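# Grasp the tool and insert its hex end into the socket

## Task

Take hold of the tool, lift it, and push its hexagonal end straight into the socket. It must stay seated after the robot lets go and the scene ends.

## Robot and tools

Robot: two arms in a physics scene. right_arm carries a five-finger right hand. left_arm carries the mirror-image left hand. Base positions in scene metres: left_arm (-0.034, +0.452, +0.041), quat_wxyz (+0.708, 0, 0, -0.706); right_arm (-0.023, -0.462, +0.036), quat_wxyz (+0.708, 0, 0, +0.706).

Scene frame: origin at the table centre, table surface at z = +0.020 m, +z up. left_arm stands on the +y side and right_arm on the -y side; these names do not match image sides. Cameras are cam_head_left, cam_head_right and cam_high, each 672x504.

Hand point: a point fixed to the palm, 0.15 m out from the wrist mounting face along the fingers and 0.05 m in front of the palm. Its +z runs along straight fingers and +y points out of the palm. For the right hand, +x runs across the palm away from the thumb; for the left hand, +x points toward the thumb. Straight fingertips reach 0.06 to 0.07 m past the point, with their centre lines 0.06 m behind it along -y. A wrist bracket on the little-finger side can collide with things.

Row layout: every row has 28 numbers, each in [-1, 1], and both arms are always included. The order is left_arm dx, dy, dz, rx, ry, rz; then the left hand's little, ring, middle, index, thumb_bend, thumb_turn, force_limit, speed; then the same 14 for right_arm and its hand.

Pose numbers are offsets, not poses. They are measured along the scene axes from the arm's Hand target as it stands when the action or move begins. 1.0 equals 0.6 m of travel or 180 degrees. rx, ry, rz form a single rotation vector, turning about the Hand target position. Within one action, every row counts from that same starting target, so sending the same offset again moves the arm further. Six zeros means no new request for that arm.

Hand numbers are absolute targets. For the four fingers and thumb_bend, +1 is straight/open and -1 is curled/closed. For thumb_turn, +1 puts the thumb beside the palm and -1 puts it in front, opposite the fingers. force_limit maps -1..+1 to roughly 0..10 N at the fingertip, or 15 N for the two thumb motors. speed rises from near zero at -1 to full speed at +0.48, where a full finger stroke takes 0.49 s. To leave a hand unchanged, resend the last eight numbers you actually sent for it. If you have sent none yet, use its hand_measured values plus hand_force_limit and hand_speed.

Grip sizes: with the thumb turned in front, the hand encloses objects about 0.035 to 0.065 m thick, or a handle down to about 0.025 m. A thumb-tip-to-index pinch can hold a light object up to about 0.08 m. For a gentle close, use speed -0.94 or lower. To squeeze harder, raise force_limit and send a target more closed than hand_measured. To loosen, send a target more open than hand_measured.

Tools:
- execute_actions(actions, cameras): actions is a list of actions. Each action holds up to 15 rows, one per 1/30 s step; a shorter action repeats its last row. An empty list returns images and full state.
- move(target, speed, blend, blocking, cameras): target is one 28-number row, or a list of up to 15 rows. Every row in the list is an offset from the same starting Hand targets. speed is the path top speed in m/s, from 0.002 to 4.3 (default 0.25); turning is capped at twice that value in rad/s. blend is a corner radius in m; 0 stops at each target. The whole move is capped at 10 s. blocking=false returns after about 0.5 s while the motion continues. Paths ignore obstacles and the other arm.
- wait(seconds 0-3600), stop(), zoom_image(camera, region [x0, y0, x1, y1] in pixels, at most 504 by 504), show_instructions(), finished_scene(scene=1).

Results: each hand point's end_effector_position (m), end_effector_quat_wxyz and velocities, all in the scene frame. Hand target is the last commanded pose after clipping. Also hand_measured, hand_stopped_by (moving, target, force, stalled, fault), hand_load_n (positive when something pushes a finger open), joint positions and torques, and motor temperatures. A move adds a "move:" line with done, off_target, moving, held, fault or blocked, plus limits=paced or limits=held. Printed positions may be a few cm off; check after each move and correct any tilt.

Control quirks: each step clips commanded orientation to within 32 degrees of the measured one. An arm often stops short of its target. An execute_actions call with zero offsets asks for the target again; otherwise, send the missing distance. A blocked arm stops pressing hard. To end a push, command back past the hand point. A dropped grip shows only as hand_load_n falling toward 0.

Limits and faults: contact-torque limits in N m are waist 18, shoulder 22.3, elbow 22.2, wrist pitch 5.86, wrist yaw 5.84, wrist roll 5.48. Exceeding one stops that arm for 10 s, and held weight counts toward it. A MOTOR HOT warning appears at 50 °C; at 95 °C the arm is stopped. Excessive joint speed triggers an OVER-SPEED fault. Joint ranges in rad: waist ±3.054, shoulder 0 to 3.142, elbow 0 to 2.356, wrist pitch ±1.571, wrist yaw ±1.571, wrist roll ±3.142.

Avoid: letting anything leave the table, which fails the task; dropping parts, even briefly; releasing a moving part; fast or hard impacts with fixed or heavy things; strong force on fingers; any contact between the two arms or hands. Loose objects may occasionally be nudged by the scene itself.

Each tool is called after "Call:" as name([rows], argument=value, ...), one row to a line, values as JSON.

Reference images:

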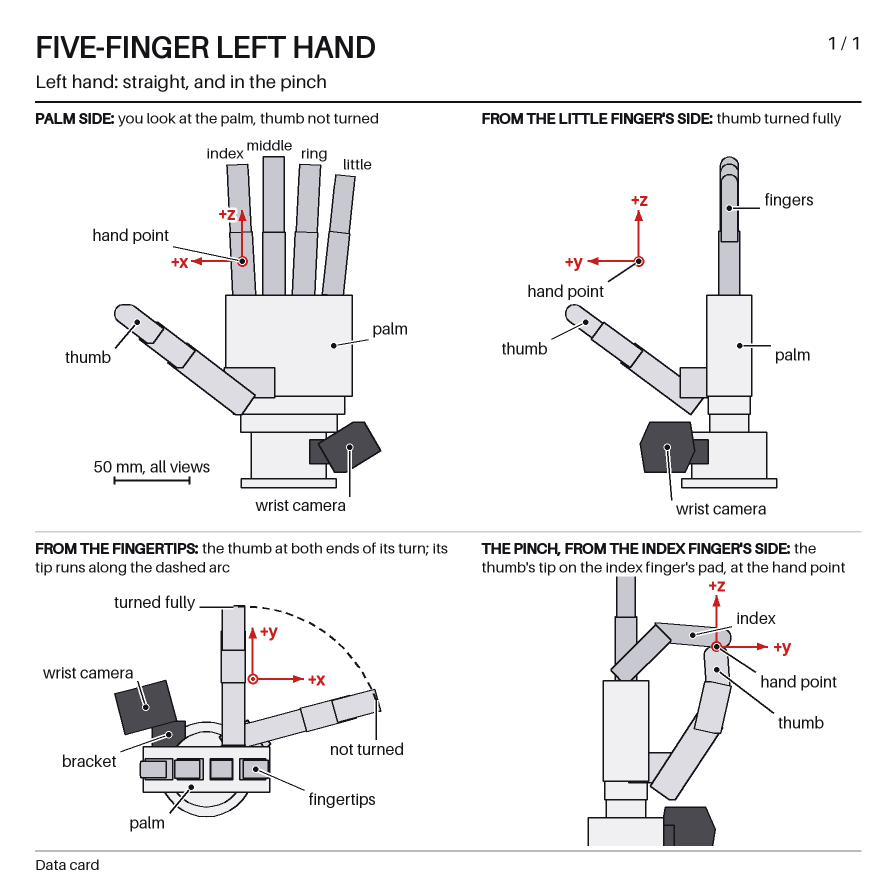

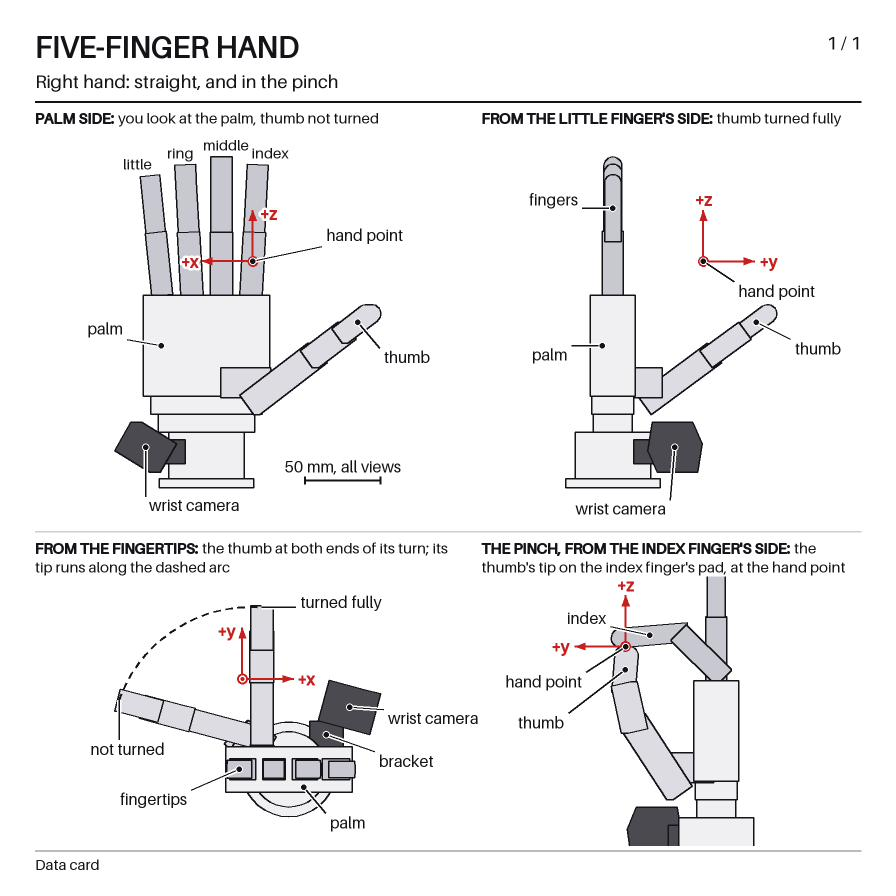

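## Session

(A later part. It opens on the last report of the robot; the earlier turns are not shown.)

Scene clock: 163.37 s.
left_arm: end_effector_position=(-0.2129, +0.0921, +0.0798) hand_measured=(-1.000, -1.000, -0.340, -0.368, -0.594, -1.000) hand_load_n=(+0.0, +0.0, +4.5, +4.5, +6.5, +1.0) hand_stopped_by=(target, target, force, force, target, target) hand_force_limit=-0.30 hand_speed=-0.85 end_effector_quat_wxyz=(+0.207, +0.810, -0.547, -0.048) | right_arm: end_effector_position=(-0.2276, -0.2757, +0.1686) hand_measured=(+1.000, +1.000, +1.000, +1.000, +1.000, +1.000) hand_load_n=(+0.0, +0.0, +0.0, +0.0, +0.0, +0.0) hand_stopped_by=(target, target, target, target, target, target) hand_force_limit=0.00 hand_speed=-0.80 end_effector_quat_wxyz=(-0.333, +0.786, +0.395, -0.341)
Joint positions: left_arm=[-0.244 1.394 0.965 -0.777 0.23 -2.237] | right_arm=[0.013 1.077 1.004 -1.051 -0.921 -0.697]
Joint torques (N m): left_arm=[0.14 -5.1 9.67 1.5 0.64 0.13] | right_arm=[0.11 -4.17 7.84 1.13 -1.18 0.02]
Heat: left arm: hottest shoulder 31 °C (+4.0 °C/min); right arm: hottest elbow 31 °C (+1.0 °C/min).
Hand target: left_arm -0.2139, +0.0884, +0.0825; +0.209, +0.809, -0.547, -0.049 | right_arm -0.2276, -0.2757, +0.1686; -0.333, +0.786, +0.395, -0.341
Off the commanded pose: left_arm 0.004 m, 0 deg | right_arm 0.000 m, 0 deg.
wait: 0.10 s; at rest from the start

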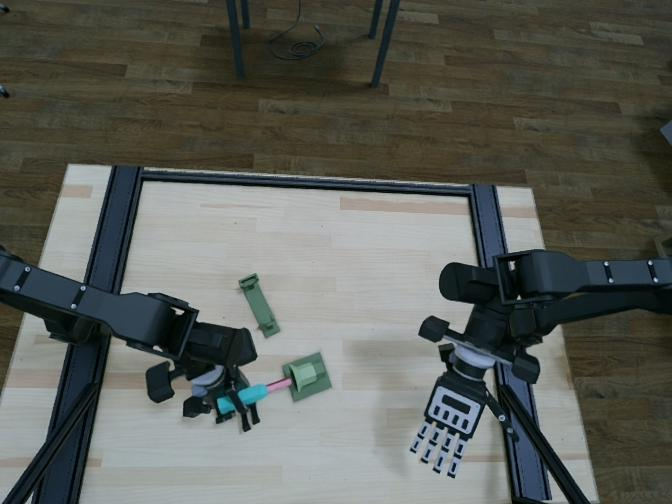

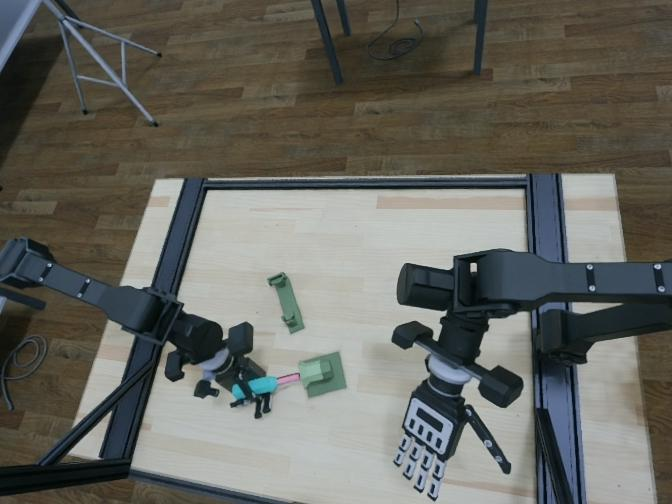

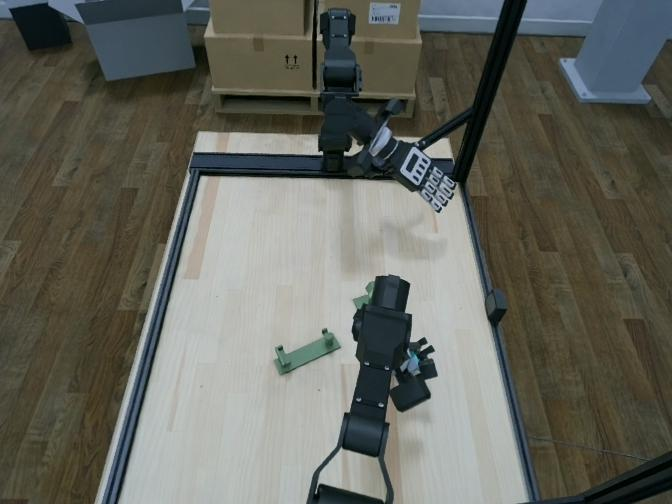

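Call:
move(target=[0.012,-0.0275,-0.0005,0,0,0,-1,-1,-0.95,-0.95,-0.6,-1,-0.3,-0.85,0,0,0,0,0,0,1,1,1,1,1,1,0,-0.8], speed=0.03, cameras=["all"])

Call:
zoom_image(camera="cam_head_left", region=[262, 352, 322, 397])

Call:
zoom_image(camera="cam_head_right", region=[268, 352, 328, 397])

Scene clock: 164.77 s.
left_arm: end_effector_position=(-0.2063, +0.0756, +0.0808) hand_measured=(-1.000, -1.000, -0.340, -0.368, -0.594, -1.000) hand_load_n=(+0.0, +0.0, +4.0, +4.0, +6.5, +1.0) hand_stopped_by=(target, target, force, force, target, target) hand_force_limit=-0.30 hand_speed=-0.85 end_effector_quat_wxyz=(+0.208, +0.809, -0.548, -0.048) | right_arm: end_effector_position=(-0.2276, -0.2757, +0.1686) hand_measured=(+1.000, +1.000, +1.000, +1.000, +1.000, +1.000) hand_load_n=(+0.0, +0.0, +0.0, +0.0, +0.0, +0.0) hand_stopped_by=(target, target, target, target, target, target) hand_force_limit=0.00 hand_speed=-0.80 end_effector_quat_wxyz=(-0.333, +0.786, +0.395, -0.341)
Joint positions: left_arm=[-0.204 1.452 1.016 -0.778 0.245 -2.196] | right_arm=[0.013 1.077 1.004 -1.051 -0.921 -0.697]
Joint torques (N m): left_arm=[0.19 -5.33 9.56 1.47 0.62 0.11] | right_arm=[0.13 -4.16 7.85 1.14 -1.19 0]
Heat: left arm: hottest shoulder 31 °C (+3.0 °C/min); right arm: hottest elbow 31 °C (+1.0 °C/min).
Hand target: left_arm -0.2066, +0.0720, +0.0822; +0.209, +0.809, -0.547, -0.049 | right_arm -0.2276, -0.2757, +0.1686; -0.333, +0.786, +0.395, -0.341
Off the commanded pose: left_arm 0.004 m, 0 deg | right_arm 0.000 m, 0 deg.
move: done

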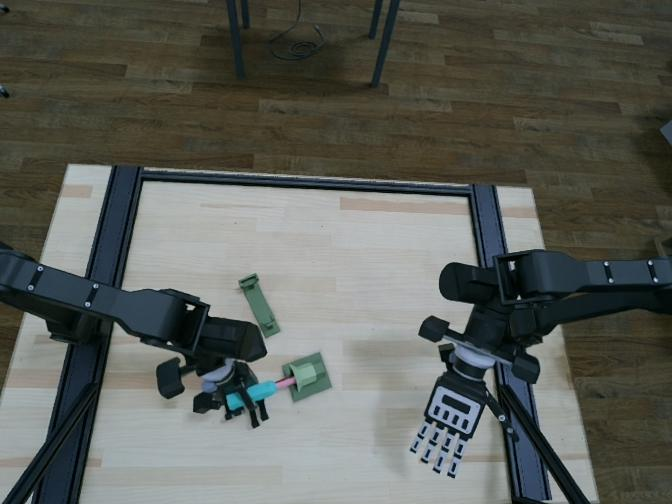

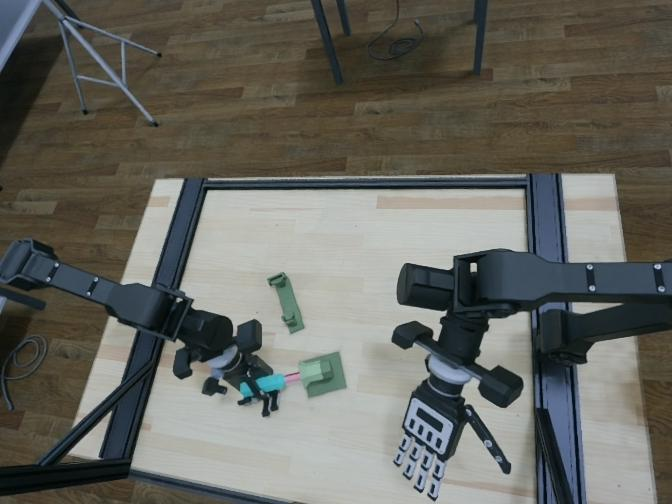

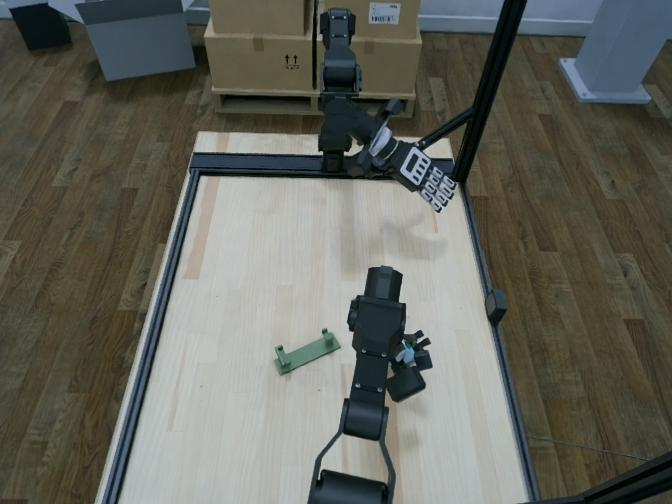

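Scaled by 8.400 from the camera's image (finer frame: 960x720).

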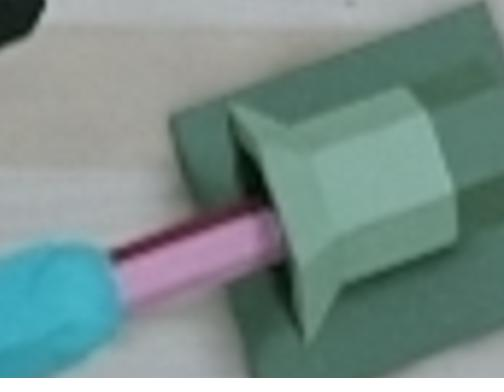

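Scaled by 8.400 from the camera's image (finer frame: 960x720).

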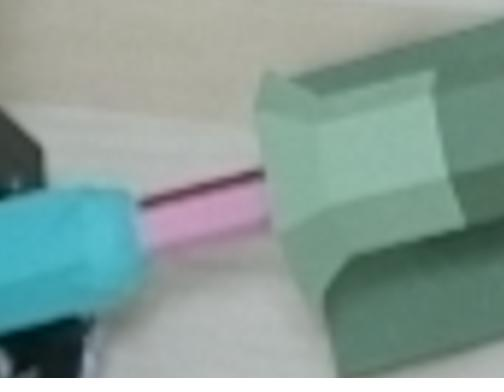

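Call:
move(target=[0.0062,-0.0152,-0.0025,0,0,0,-1,-1,-0.95,-0.95,-0.6,-1,-0.3,-0.85,0,0,0,0,0,0,1,1,1,1,1,1,0,-0.8], speed=0.03)

Scene clock: 165.73 s.
left_arm: end_effector_position=(-0.2025, +0.0666, +0.0798) hand_measured=(-1.000, -1.000, -0.340, -0.368, -0.594, -1.000) hand_load_n=(+0.0, +0.0, +4.0, +4.5, +6.5, +1.0) hand_stopped_by=(target, target, force, force, target, target) hand_force_limit=-0.30 hand_speed=-0.85 end_effector_quat_wxyz=(+0.208, +0.809, -0.548, -0.048) | right_arm: end_effector_position=(-0.2276, -0.2757, +0.1686) hand_measured=(+1.000, +1.000, +1.000, +1.000, +1.000, +1.000) hand_load_n=(+0.0, +0.0, +0.0, +0.0, +0.0, -0.5) hand_stopped_by=(target, target, target, target, target, target) hand_force_limit=0.00 hand_speed=-0.80 end_effector_quat_wxyz=(-0.333, +0.786, +0.395, -0.341)
Joint positions: left_arm=[-0.183 1.485 1.042 -0.776 0.251 -2.177] | right_arm=[0.013 1.077 1.004 -1.051 -0.921 -0.697]
Joint torques (N m): left_arm=[0.16 -5.59 9.33 1.64 0.67 0.1] | right_arm=[0.16 -4.16 7.81 1.15 -1.18 0.03]
Heat: left arm: hottest shoulder 31 °C (+3.0 °C/min); right arm: hottest elbow 31 °C (+1.0 °C/min).
Hand target: left_arm -0.2030, +0.0628, +0.0807; +0.209, +0.809, -0.547, -0.049 | right_arm -0.2276, -0.2757, +0.1686; -0.333, +0.786, +0.395, -0.341
Off the commanded pose: left_arm 0.004 m, 0 deg | right_arm 0.000 m, 0 deg.
move: done

Call:
move(target=[0.0045,-0.0133,-0.001,0,0,0,-1,-1,-0.95,-0.95,-0.6,-1,-0.3,-0.85,0,0,0,0,0,0,1,1,1,1,1,1,0,-0.8], speed=0.03, cameras=["all"])

Call:
zoom_image(camera="cam_head_left", region=[262, 352, 322, 397])

Call:
zoom_image(camera="cam_head_right", region=[268, 352, 328, 397])

Scene clock: 166.63 s.
left_arm: end_effector_position=(-0.1998, +0.0582, +0.0799) hand_measured=(-1.000, -1.000, -0.340, -0.368, -0.594, -1.000) hand_load_n=(+0.0, +0.0, +4.5, +4.5, +7.0, +0.5) hand_stopped_by=(target, target, force, force, target, target) hand_force_limit=-0.30 hand_speed=-0.85 end_effector_quat_wxyz=(+0.208, +0.809, -0.547, -0.047) | right_arm: end_effector_position=(-0.2276, -0.2757, +0.1686) hand_measured=(+1.000, +1.000, +1.000, +1.000, +1.000, +1.000) hand_load_n=(+0.0, +0.0, +0.0, +0.0, +0.0, +0.0) hand_stopped_by=(target, target, target, target, target, target) hand_force_limit=0.00 hand_speed=-0.80 end_effector_quat_wxyz=(-0.333, +0.786, +0.395, -0.341)
Joint positions: left_arm=[-0.169 1.514 1.069 -0.775 0.256 -2.163] | right_arm=[0.013 1.077 1.004 -1.051 -0.921 -0.697]
Joint torques (N m): left_arm=[0.15 -5.64 9.33 1.61 0.68 0.1] | right_arm=[0.05 -4.19 7.77 1.15 -1.19 -0.01]
Heat: left arm: hottest shoulder 31 °C (+3.0 °C/min); right arm: hottest elbow 31 °C (+1.0 °C/min).
Hand target: left_arm -0.2003, +0.0548, +0.0801; +0.209, +0.809, -0.547, -0.049 | right_arm -0.2276, -0.2757, +0.1686; -0.333, +0.786, +0.395, -0.341
Off the commanded pose: left_arm 0.003 m, 0 deg | right_arm 0.000 m, 0 deg.
move: done

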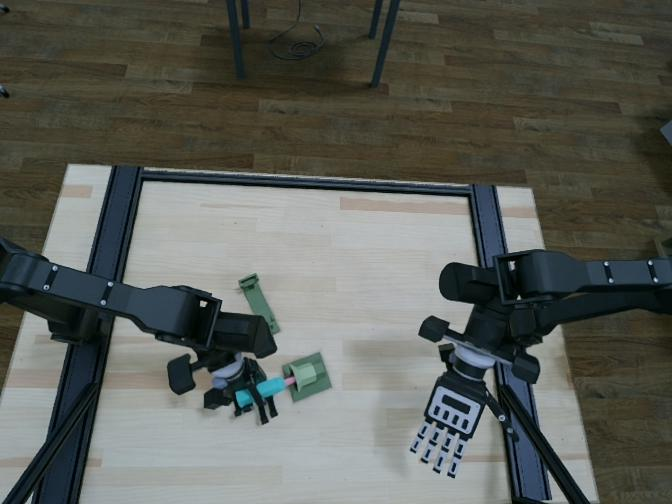

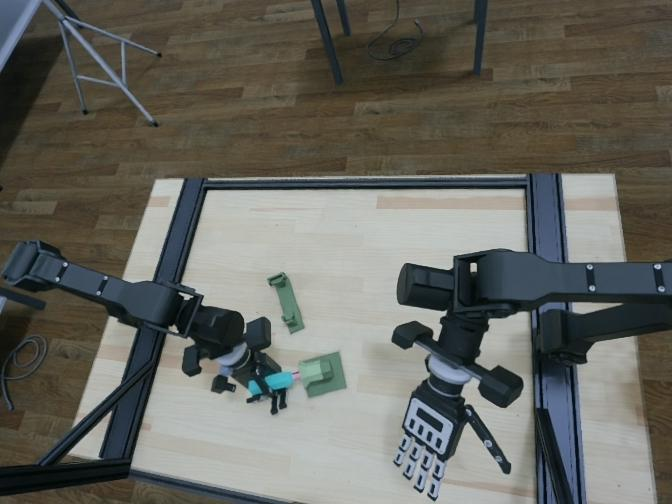

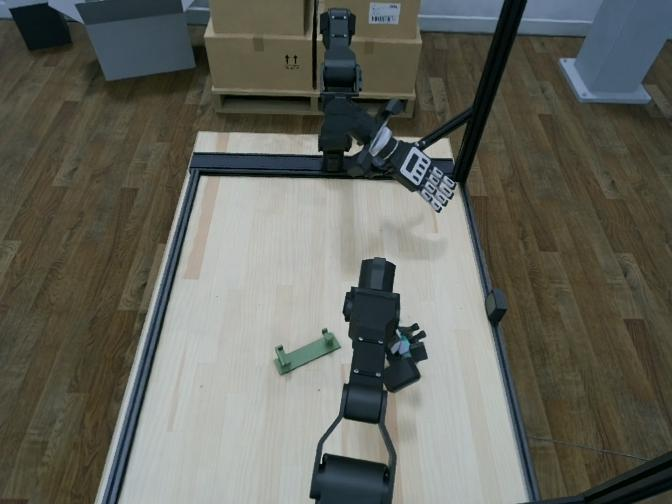

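Scaled by 8.400 from the camera's image (finer frame: 960x720).

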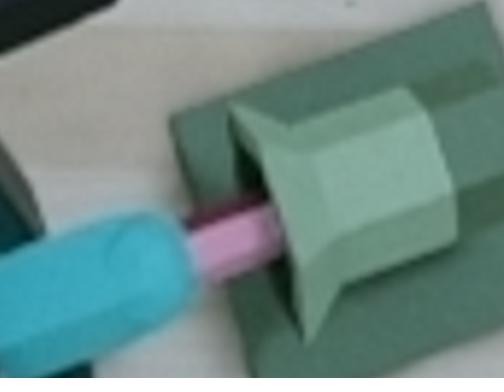

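Scaled by 8.400 from the camera's image (finer frame: 960x720).

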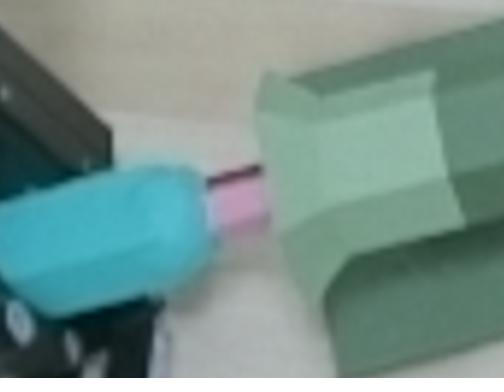

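Call:
move(target=[0.0055,-0.0068,-0.0005,0,0,0,-1,-1,-0.95,-0.95,-0.6,-1,-0.3,-0.85,0,0,0,0,0,0,1,1,1,1,1,1,0,-0.8], speed=0.03)

Scene clock: 167.80 s.
left_arm: end_effector_position=(-0.1986, +0.0560, +0.0796) hand_measured=(-1.000, -1.000, -0.340, -0.368, -0.594, -1.000) hand_load_n=(+0.0, +0.0, +4.0, +4.5, +6.5, +0.5) hand_stopped_by=(target, target, force, force, target, target) hand_force_limit=-0.30 hand_speed=-0.85 end_effector_quat_wxyz=(+0.208, +0.808, -0.549, -0.050) | right_arm: end_effector_position=(-0.2276, -0.2757, +0.1686) hand_measured=(+1.000, +1.000, +1.000, +1.000, +1.000, +1.000) hand_load_n=(+0.0, +0.0, +0.0, +0.0, +0.0, +0.0) hand_stopped_by=(target, target, target, target, target, target) hand_force_limit=0.00 hand_speed=-0.80 end_effector_quat_wxyz=(-0.333, +0.786, +0.395, -0.341)
Joint positions: left_arm=[-0.157 1.527 1.079 -0.779 0.266 -2.149] | right_arm=[0.013 1.077 1.004 -1.051 -0.921 -0.697]
Joint torques (N m): left_arm=[0.37 -5.57 9.55 1.69 0.49 0.11] | right_arm=[0.04 -4.1 7.76 1.11 -1.2 0.02]
Heat: left arm: hottest shoulder 31 °C (+3.0 °C/min); right arm: hottest elbow 31 °C (+1.0 °C/min).
Hand target: left_arm -0.1970, +0.0509, +0.0797; +0.209, +0.809, -0.548, -0.049 | right_arm -0.2276, -0.2757, +0.1686; -0.333, +0.786, +0.395, -0.341
Off the commanded pose: left_arm 0.006 m, 0 deg | right_arm 0.000 m, 0 deg.
move: done

Call:
wait(seconds=0.1, cameras=["cam_head_left","cam_head_right"])

Call:
zoom_image(camera="cam_head_left", region=[276, 360, 316, 390])

Call:
zoom_image(camera="cam_head_right", region=[285, 358, 325, 388])

Call:
zoom_image(camera="cam_head_left", region=[215, 360, 295, 420])

Call:
zoom_image(camera="cam_head_right", region=[230, 355, 310, 415])

Scene clock: 168.37 s.
left_arm: end_effector_position=(-0.1986, +0.0559, +0.0797) hand_measured=(-1.000, -1.000, -0.340, -0.368, -0.594, -1.000) hand_load_n=(+0.0, +0.0, +4.0, +4.5, +6.5, +0.5) hand_stopped_by=(target, target, force, force, target, target) hand_force_limit=-0.30 hand_speed=-0.85 end_effector_quat_wxyz=(+0.208, +0.808, -0.549, -0.050) | right_arm: end_effector_position=(-0.2276, -0.2757, +0.1686) hand_measured=(+1.000, +1.000, +1.000, +1.000, +1.000, +1.000) hand_load_n=(+0.0, +0.0, +0.0, +0.0, -0.5, +0.0) hand_stopped_by=(target, target, target, target, target, target) hand_force_limit=0.00 hand_speed=-0.80 end_effector_quat_wxyz=(-0.333, +0.786, +0.395, -0.341)
Joint positions: left_arm=[-0.157 1.527 1.079 -0.779 0.266 -2.149] | right_arm=[0.013 1.077 1.004 -1.051 -0.921 -0.697]
Joint torques (N m): left_arm=[0.36 -5.57 9.57 1.7 0.5 0.12] | right_arm=[0.19 -4.07 7.9 1.15 -1.19 0.01]
Heat: left arm: hottest shoulder 31 °C (+2.0 °C/min); right arm: hottest elbow 31 °C (+1.0 °C/min).
Hand target: left_arm -0.1970, +0.0507, +0.0799; +0.209, +0.809, -0.547, -0.048 | right_arm -0.2276, -0.2757, +0.1686; -0.333, +0.786, +0.395, -0.341
Off the commanded pose: left_arm 0.005 m, 0 deg | right_arm 0.000 m, 0 deg.
wait: 0.10 s; at rest from the start

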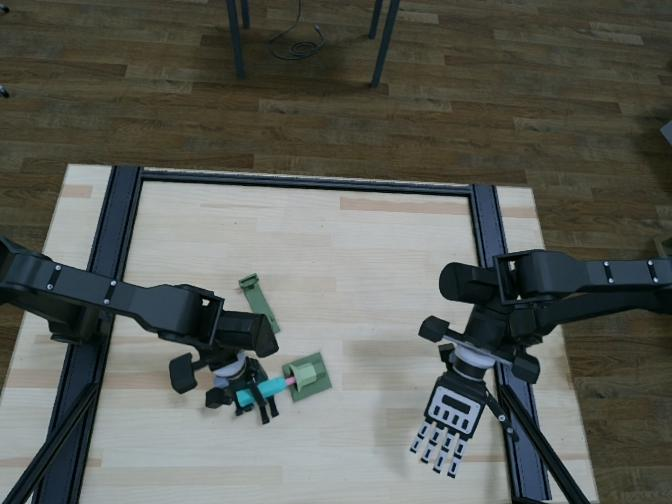

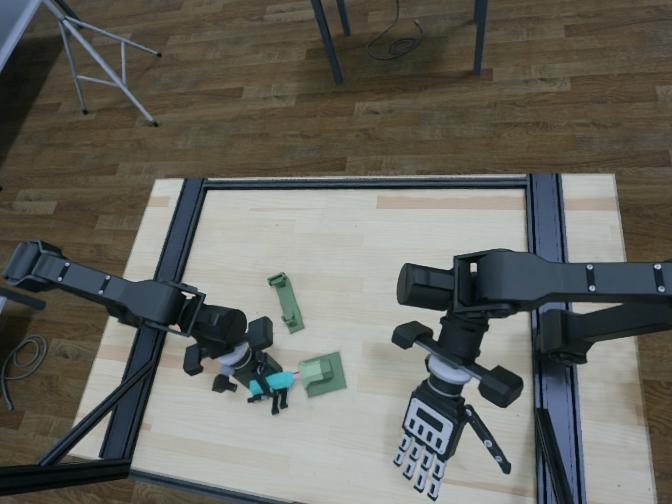

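Scaled by 12.600 from the camera's image (finer frame: 960x720).

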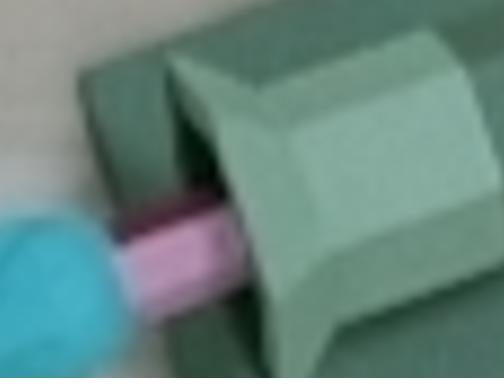

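Scaled by 12.600 from the camera's image (finer frame: 960x720).

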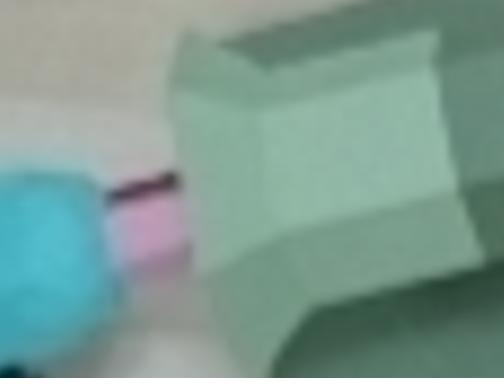

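Scaled by 6.300 from the camera's image (finer frame: 960x720).

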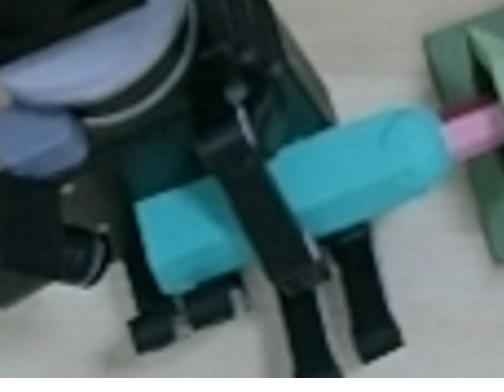

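Scaled by 6.300 from the camera's image (finer frame: 960x720).

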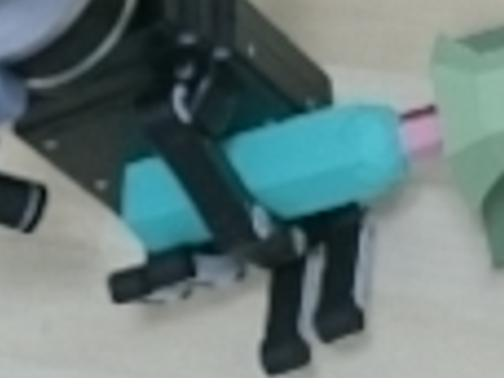

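Call:
move(target=[0.006,-0.012,-0.0005,0,0,0,-1,-1,-0.95,-0.95,-0.6,-1,-0.3,-0.85,0,0,0,0,0,0,1,1,1,1,1,1,0,-0.8], speed=0.03)

Scene clock: 170.00 s.
left_arm: end_effector_position=(-0.1970, +0.0523, +0.0783) hand_measured=(-1.000, -1.000, -0.340, -0.368, -0.594, -1.000) hand_load_n=(+0.0, +0.0, +4.0, +4.5, +7.0, +1.0) hand_stopped_by=(target, target, force, force, target, target) hand_force_limit=-0.30 hand_speed=-0.85 end_effector_quat_wxyz=(+0.206, +0.808, -0.549, -0.055) | right_arm: end_effector_position=(-0.2276, -0.2757, +0.1686) hand_measured=(+1.000, +1.000, +1.000, +1.000, +1.000, +1.000) hand_load_n=(+0.0, +0.0, +0.0, +0.0, +0.0, +0.0) hand_stopped_by=(target, target, target, target, target, target) hand_force_limit=0.00 hand_speed=-0.80 end_effector_quat_wxyz=(-0.333, +0.786, +0.395, -0.341)
Joint positions: left_arm=[-0.143 1.551 1.101 -0.788 0.277 -2.134] | right_arm=[0.013 1.077 1.004 -1.051 -0.921 -0.697]
Joint torques (N m): left_arm=[0.57 -5.58 9.95 2.13 0.29 0.11] | right_arm=[0 -4.25 7.78 1.14 -1.21 0.01]
Heat: left arm: hottest shoulder 31 °C (+2.0 °C/min); right arm: hottest elbow 31 °C (+1.0 °C/min).
Hand target: left_arm -0.1934, +0.0436, +0.0794; +0.209, +0.809, -0.547, -0.049 | right_arm -0.2276, -0.2757, +0.1686; -0.333, +0.786, +0.395, -0.341
Off the commanded pose: left_arm 0.010 m, 1 deg | right_arm 0.000 m, 0 deg.
move: off_target (left_arm)

Call:
wait(seconds=0.1, cameras=["cam_head_left","cam_head_right"])

Call:
zoom_image(camera="cam_head_left", region=[276, 360, 316, 390])

Call:
zoom_image(camera="cam_head_right", region=[285, 358, 325, 388])

Call:
zoom_image(camera="cam_head_left", region=[225, 355, 325, 430])

Call:
zoom_image(camera="cam_head_right", region=[240, 350, 340, 425])

Scene clock: 171.03 s.
left_arm: end_effector_position=(-0.1970, +0.0524, +0.0783) hand_measured=(-1.000, -1.000, -0.340, -0.368, -0.594, -1.000) hand_load_n=(+0.0, +0.0, +4.0, +4.5, +6.5, +0.5) hand_stopped_by=(target, target, force, force, target, target) hand_force_limit=-0.30 hand_speed=-0.85 end_effector_quat_wxyz=(+0.206, +0.808, -0.549, -0.055) | right_arm: end_effector_position=(-0.2276, -0.2757, +0.1686) hand_measured=(+1.000, +1.000, +1.000, +1.000, +1.000, +1.000) hand_load_n=(+0.0, +0.0, +0.0, +0.0, +0.0, +0.0) hand_stopped_by=(target, target, target, target, target, target) hand_force_limit=0.00 hand_speed=-0.80 end_effector_quat_wxyz=(-0.333, +0.786, +0.395, -0.341)
Joint positions: left_arm=[-0.143 1.551 1.101 -0.788 0.277 -2.134] | right_arm=[0.013 1.077 1.004 -1.051 -0.921 -0.697]
Joint torques (N m): left_arm=[0.57 -5.57 9.96 2.15 0.29 0.13] | right_arm=[0 -4.13 7.8 1.15 -1.19 0.01]
Heat: left arm: hottest elbow 32 °C (+2.0 °C/min); right arm: hottest elbow 31 °C (+1.0 °C/min).
Hand target: left_arm -0.1934, +0.0437, +0.0793; +0.209, +0.809, -0.547, -0.049 | right_arm -0.2276, -0.2757, +0.1686; -0.333, +0.786, +0.395, -0.341
Off the commanded pose: left_arm 0.010 m, 1 deg | right_arm 0.000 m, 0 deg.
wait: 0.10 s; at rest from the start

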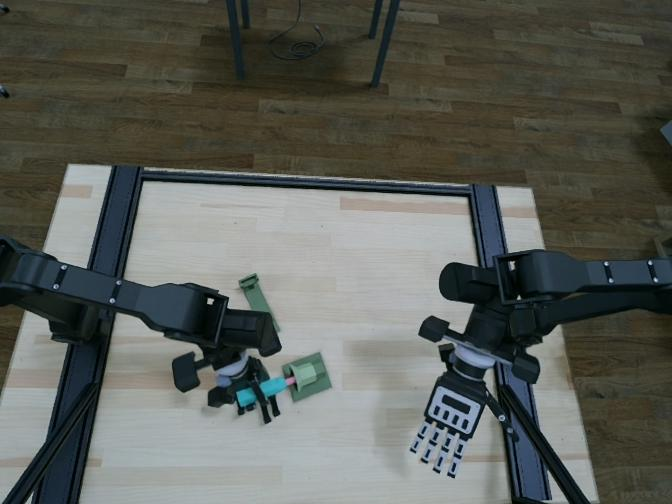

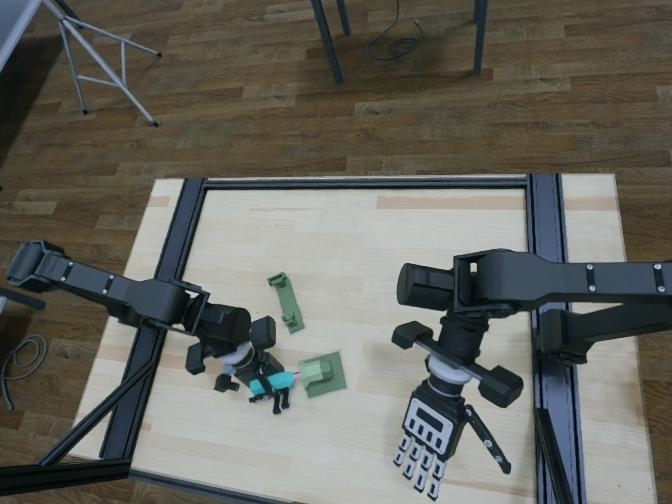

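Scaled by 12.600 from the camera's image (finer frame: 960x720).

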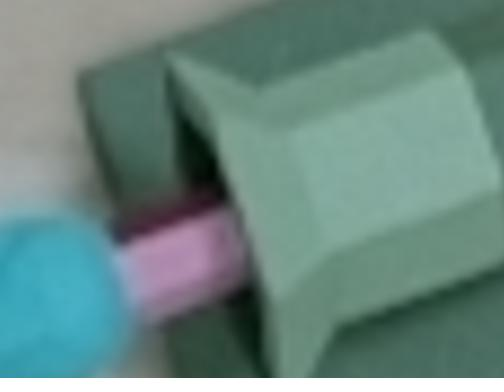

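Scaled by 12.600 from the camera's image (finer frame: 960x720).

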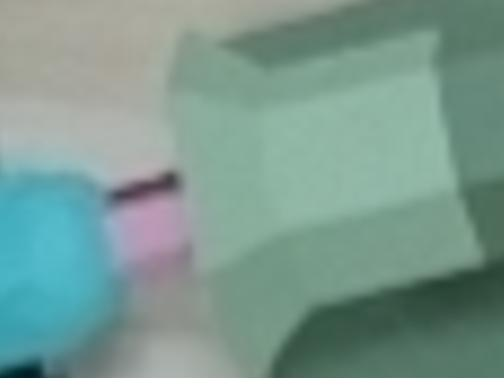

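Scaled by 5.040 from the camera's image (finer frame: 960x720).

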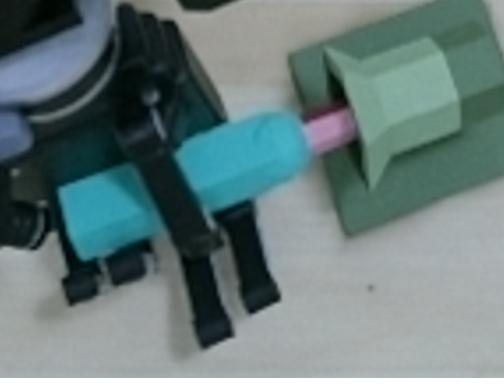

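Scaled by 5.040 from the camera's image (finer frame: 960x720).

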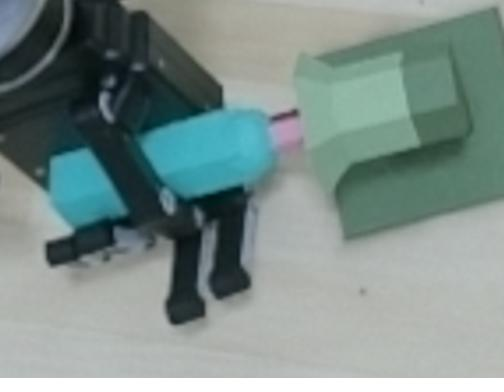

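Call:
move(target=[-0.0085,0.0182,0.0045,-0.00567,0.01567,0,-1,-1,-0.95,-0.95,-0.6,-1,-0.3,-0.85,0,0,0,0,0,0,1,1,1,1,1,1,0,-0.8], speed=0.03, cameras=["cam_head_left","cam_head_right"])

Call:
zoom_image(camera="cam_head_left", region=[276, 360, 316, 390])

Call:
zoom_image(camera="cam_head_right", region=[285, 358, 325, 388])

Call:
zoom_image(camera="cam_head_left", region=[225, 355, 325, 430])

Scene clock: 174.63 s.
left_arm: end_effector_position=(-0.1990, +0.0528, +0.0808) hand_measured=(-1.000, -1.000, -0.340, -0.368, -0.594, -1.000) hand_load_n=(+0.0, +0.0, +4.0, +4.5, +6.5, +1.0) hand_stopped_by=(target, target, force, force, target, target) hand_force_limit=-0.30 hand_speed=-0.85 end_effector_quat_wxyz=(+0.227, +0.805, -0.544, -0.063) | right_arm: end_effector_position=(-0.2276, -0.2757, +0.1686) hand_measured=(+1.000, +1.000, +1.000, +1.000, +1.000, +1.000) hand_load_n=(+0.0, +0.0, +0.0, +0.0, +0.0, +0.0) hand_stopped_by=(target, target, target, target, target, target) hand_force_limit=0.00 hand_speed=-0.80 end_effector_quat_wxyz=(-0.333, +0.786, +0.395, -0.341)
Joint positions: left_arm=[-0.127 1.522 1.047 -0.733 0.314 -2.134] | right_arm=[0.013 1.077 1.004 -1.051 -0.921 -0.697]
Joint torques (N m): left_arm=[0.15 -8.24 6.46 1.72 0.81 -0.07] | right_arm=[0.15 -4.16 7.85 1.13 -1.19 0.01]
Heat: left arm: hottest elbow 32 °C (+2.0 °C/min); right arm: hottest elbow 31 °C (+1.0 °C/min).
Hand target: left_arm -0.1985, +0.0546, +0.0822; +0.230, +0.805, -0.543, -0.064 | right_arm -0.2276, -0.2757, +0.1686; -0.333, +0.786, +0.395, -0.341
Off the commanded pose: left_arm 0.002 m, 0 deg | right_arm 0.000 m, 0 deg.
move: done

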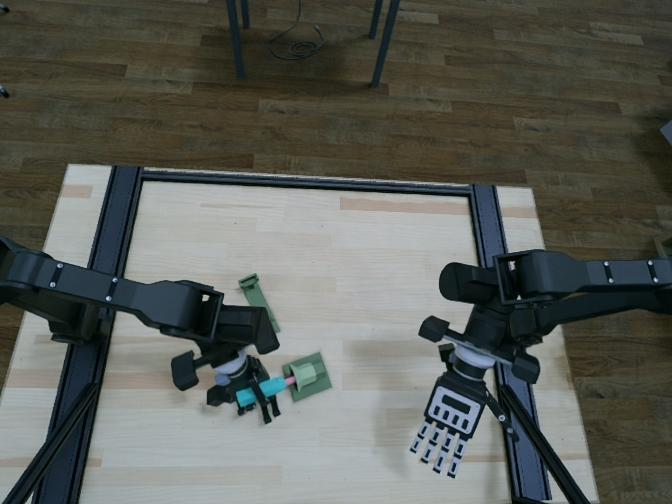

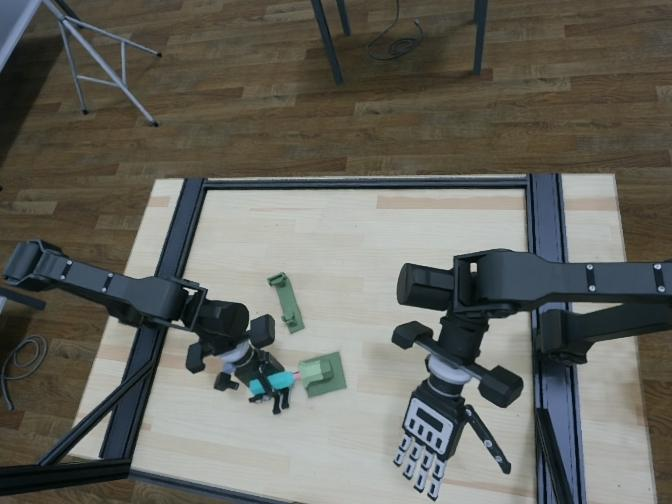

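Scaled by 12.600 from the camera's image (finer frame: 960x720).

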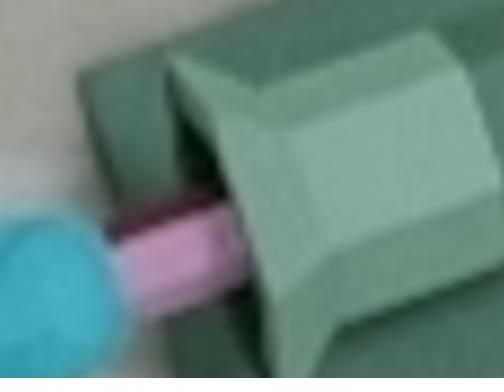

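Scaled by 12.600 from the camera's image (finer frame: 960x720).

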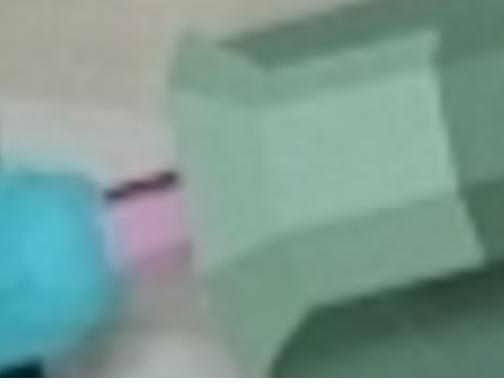

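Scaled by 5.040 from the camera's image (finer frame: 960x720).

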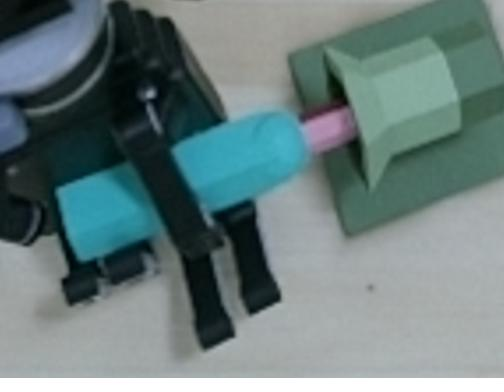

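Call:
move(target=[0.003,0.0105,0.002,0,0,0,-1,-1,-0.95,-0.95,-0.6,-1,-0.3,-0.85,0,0,0,0,0,0,1,1,1,1,1,1,0,-0.8], speed=0.03)

Scene clock: 175.53 s.
left_arm: end_effector_position=(-0.1987, +0.0583, +0.0827) hand_measured=(-1.000, -1.000, -0.340, -0.368, -0.594, -1.000) hand_load_n=(+0.0, +0.0, +4.0, +4.5, +6.5, +1.0) hand_stopped_by=(target, target, force, force, target, target) hand_force_limit=-0.30 hand_speed=-0.85 end_effector_quat_wxyz=(+0.229, +0.805, -0.544, -0.064) | right_arm: end_effector_position=(-0.2276, -0.2757, +0.1686) hand_measured=(+1.000, +1.000, +1.000, +1.000, +1.000, +1.000) hand_load_n=(+0.0, +0.0, +0.0, -0.5, +0.0, +0.0) hand_stopped_by=(target, target, target, target, target, target) hand_force_limit=0.00 hand_speed=-0.80 end_effector_quat_wxyz=(-0.333, +0.786, +0.395, -0.341)
Joint positions: left_arm=[-0.125 1.497 1.028 -0.736 0.318 -2.134] | right_arm=[0.013 1.077 1.004 -1.051 -0.921 -0.697]
Joint torques (N m): left_arm=[0.35 -8.17 6.49 1.35 0.7 0.06] | right_arm=[0.07 -4.15 7.86 1.14 -1.19 0.03]
Heat: left arm: hottest shoulder 32 °C (+2.0 °C/min); right arm: hottest elbow 31 °C (+1.0 °C/min).
Hand target: left_arm -0.1966, +0.0608, +0.0834; +0.230, +0.805, -0.543, -0.064 | right_arm -0.2276, -0.2757, +0.1686; -0.333, +0.786, +0.395, -0.341
Off the commanded pose: left_arm 0.003 m, 0 deg | right_arm 0.000 m, 0 deg.
move: done

Call:
wait(seconds=0.1, cameras=["cam_head_left","cam_head_right"])

Call:
zoom_image(camera="cam_head_left", region=[276, 360, 316, 390])

Call:
zoom_image(camera="cam_head_right", region=[285, 358, 325, 388])

Call:
zoom_image(camera="cam_head_left", region=[225, 355, 325, 430])

Call:
zoom_image(camera="cam_head_right", region=[240, 350, 340, 425])

Scene clock: 175.87 s.
left_arm: end_effector_position=(-0.1987, +0.0583, +0.0827) hand_measured=(-1.000, -1.000, -0.340, -0.368, -0.594, -1.000) hand_load_n=(+0.0, +0.0, +4.0, +4.5, +6.5, +1.0) hand_stopped_by=(target, target, force, force, target, target) hand_force_limit=-0.30 hand_speed=-0.85 end_effector_quat_wxyz=(+0.229, +0.805, -0.544, -0.064) | right_arm: end_effector_position=(-0.2276, -0.2757, +0.1686) hand_measured=(+1.000, +1.000, +1.000, +1.000, +1.000, +1.000) hand_load_n=(-0.5, +0.0, +0.0, +0.0, +0.0, -0.5) hand_stopped_by=(target, target, target, target, target, target) hand_force_limit=0.00 hand_speed=-0.80 end_effector_quat_wxyz=(-0.333, +0.786, +0.395, -0.341)
Joint positions: left_arm=[-0.125 1.497 1.028 -0.736 0.318 -2.134] | right_arm=[0.013 1.077 1.004 -1.051 -0.921 -0.697]
Joint torques (N m): left_arm=[0.34 -8.14 6.51 1.34 0.7 0.06] | right_arm=[0.09 -4.2 7.96 1.15 -1.18 0]
Heat: left arm: hottest shoulder 32 °C (+2.0 °C/min); right arm: hottest elbow 31 °C (+1.0 °C/min).
Hand target: left_arm -0.1966, +0.0608, +0.0834; +0.230, +0.805, -0.543, -0.064 | right_arm -0.2276, -0.2757, +0.1686; -0.333, +0.786, +0.395, -0.341
Off the commanded pose: left_arm 0.003 m, 0 deg | right_arm 0.000 m, 0 deg.
wait: 0.10 s; at rest from the start

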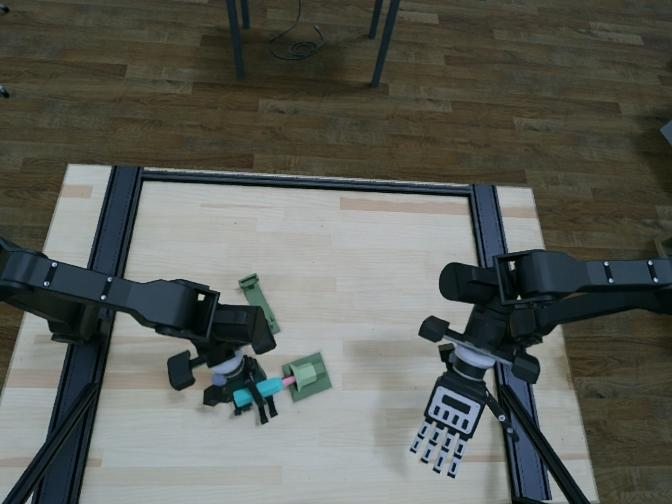

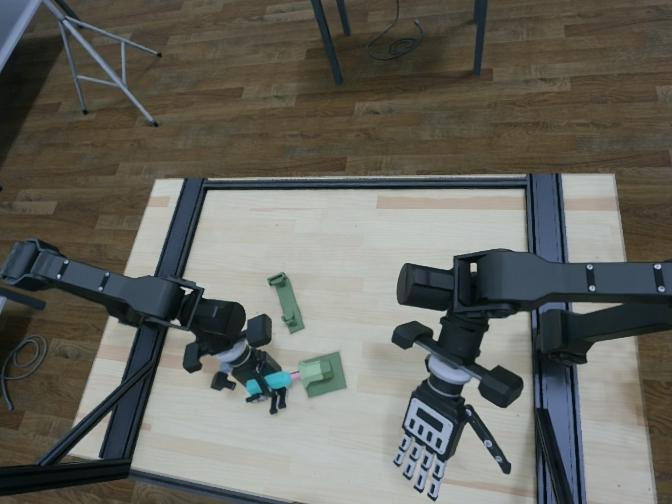

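Scaled by 12.600 from the camera's image (finer frame: 960x720).

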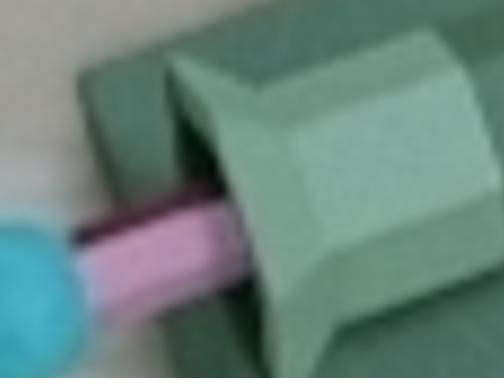

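Scaled by 12.600 from the camera's image (finer frame: 960x720).

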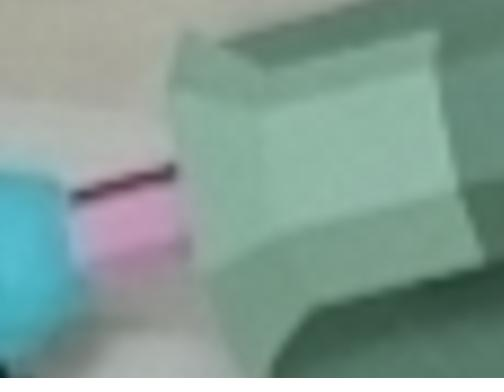

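Scaled by 5.040 from the camera's image (finer frame: 960x720).

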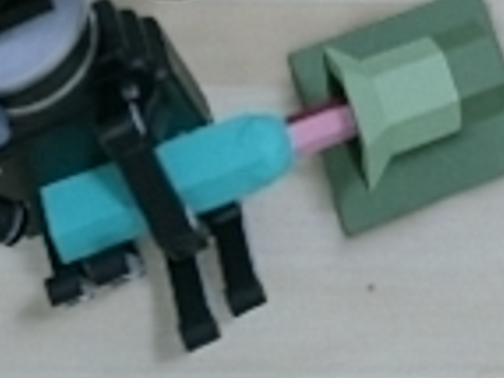

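Scaled by 5.040 from the camera's image (finer frame: 960x720).

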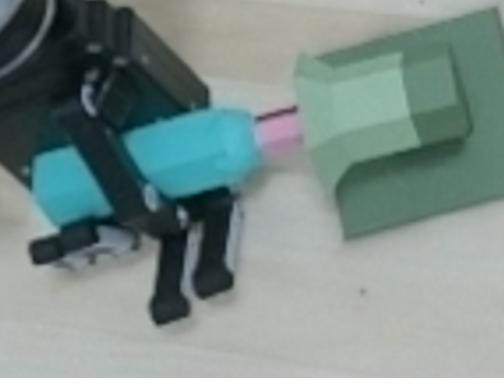

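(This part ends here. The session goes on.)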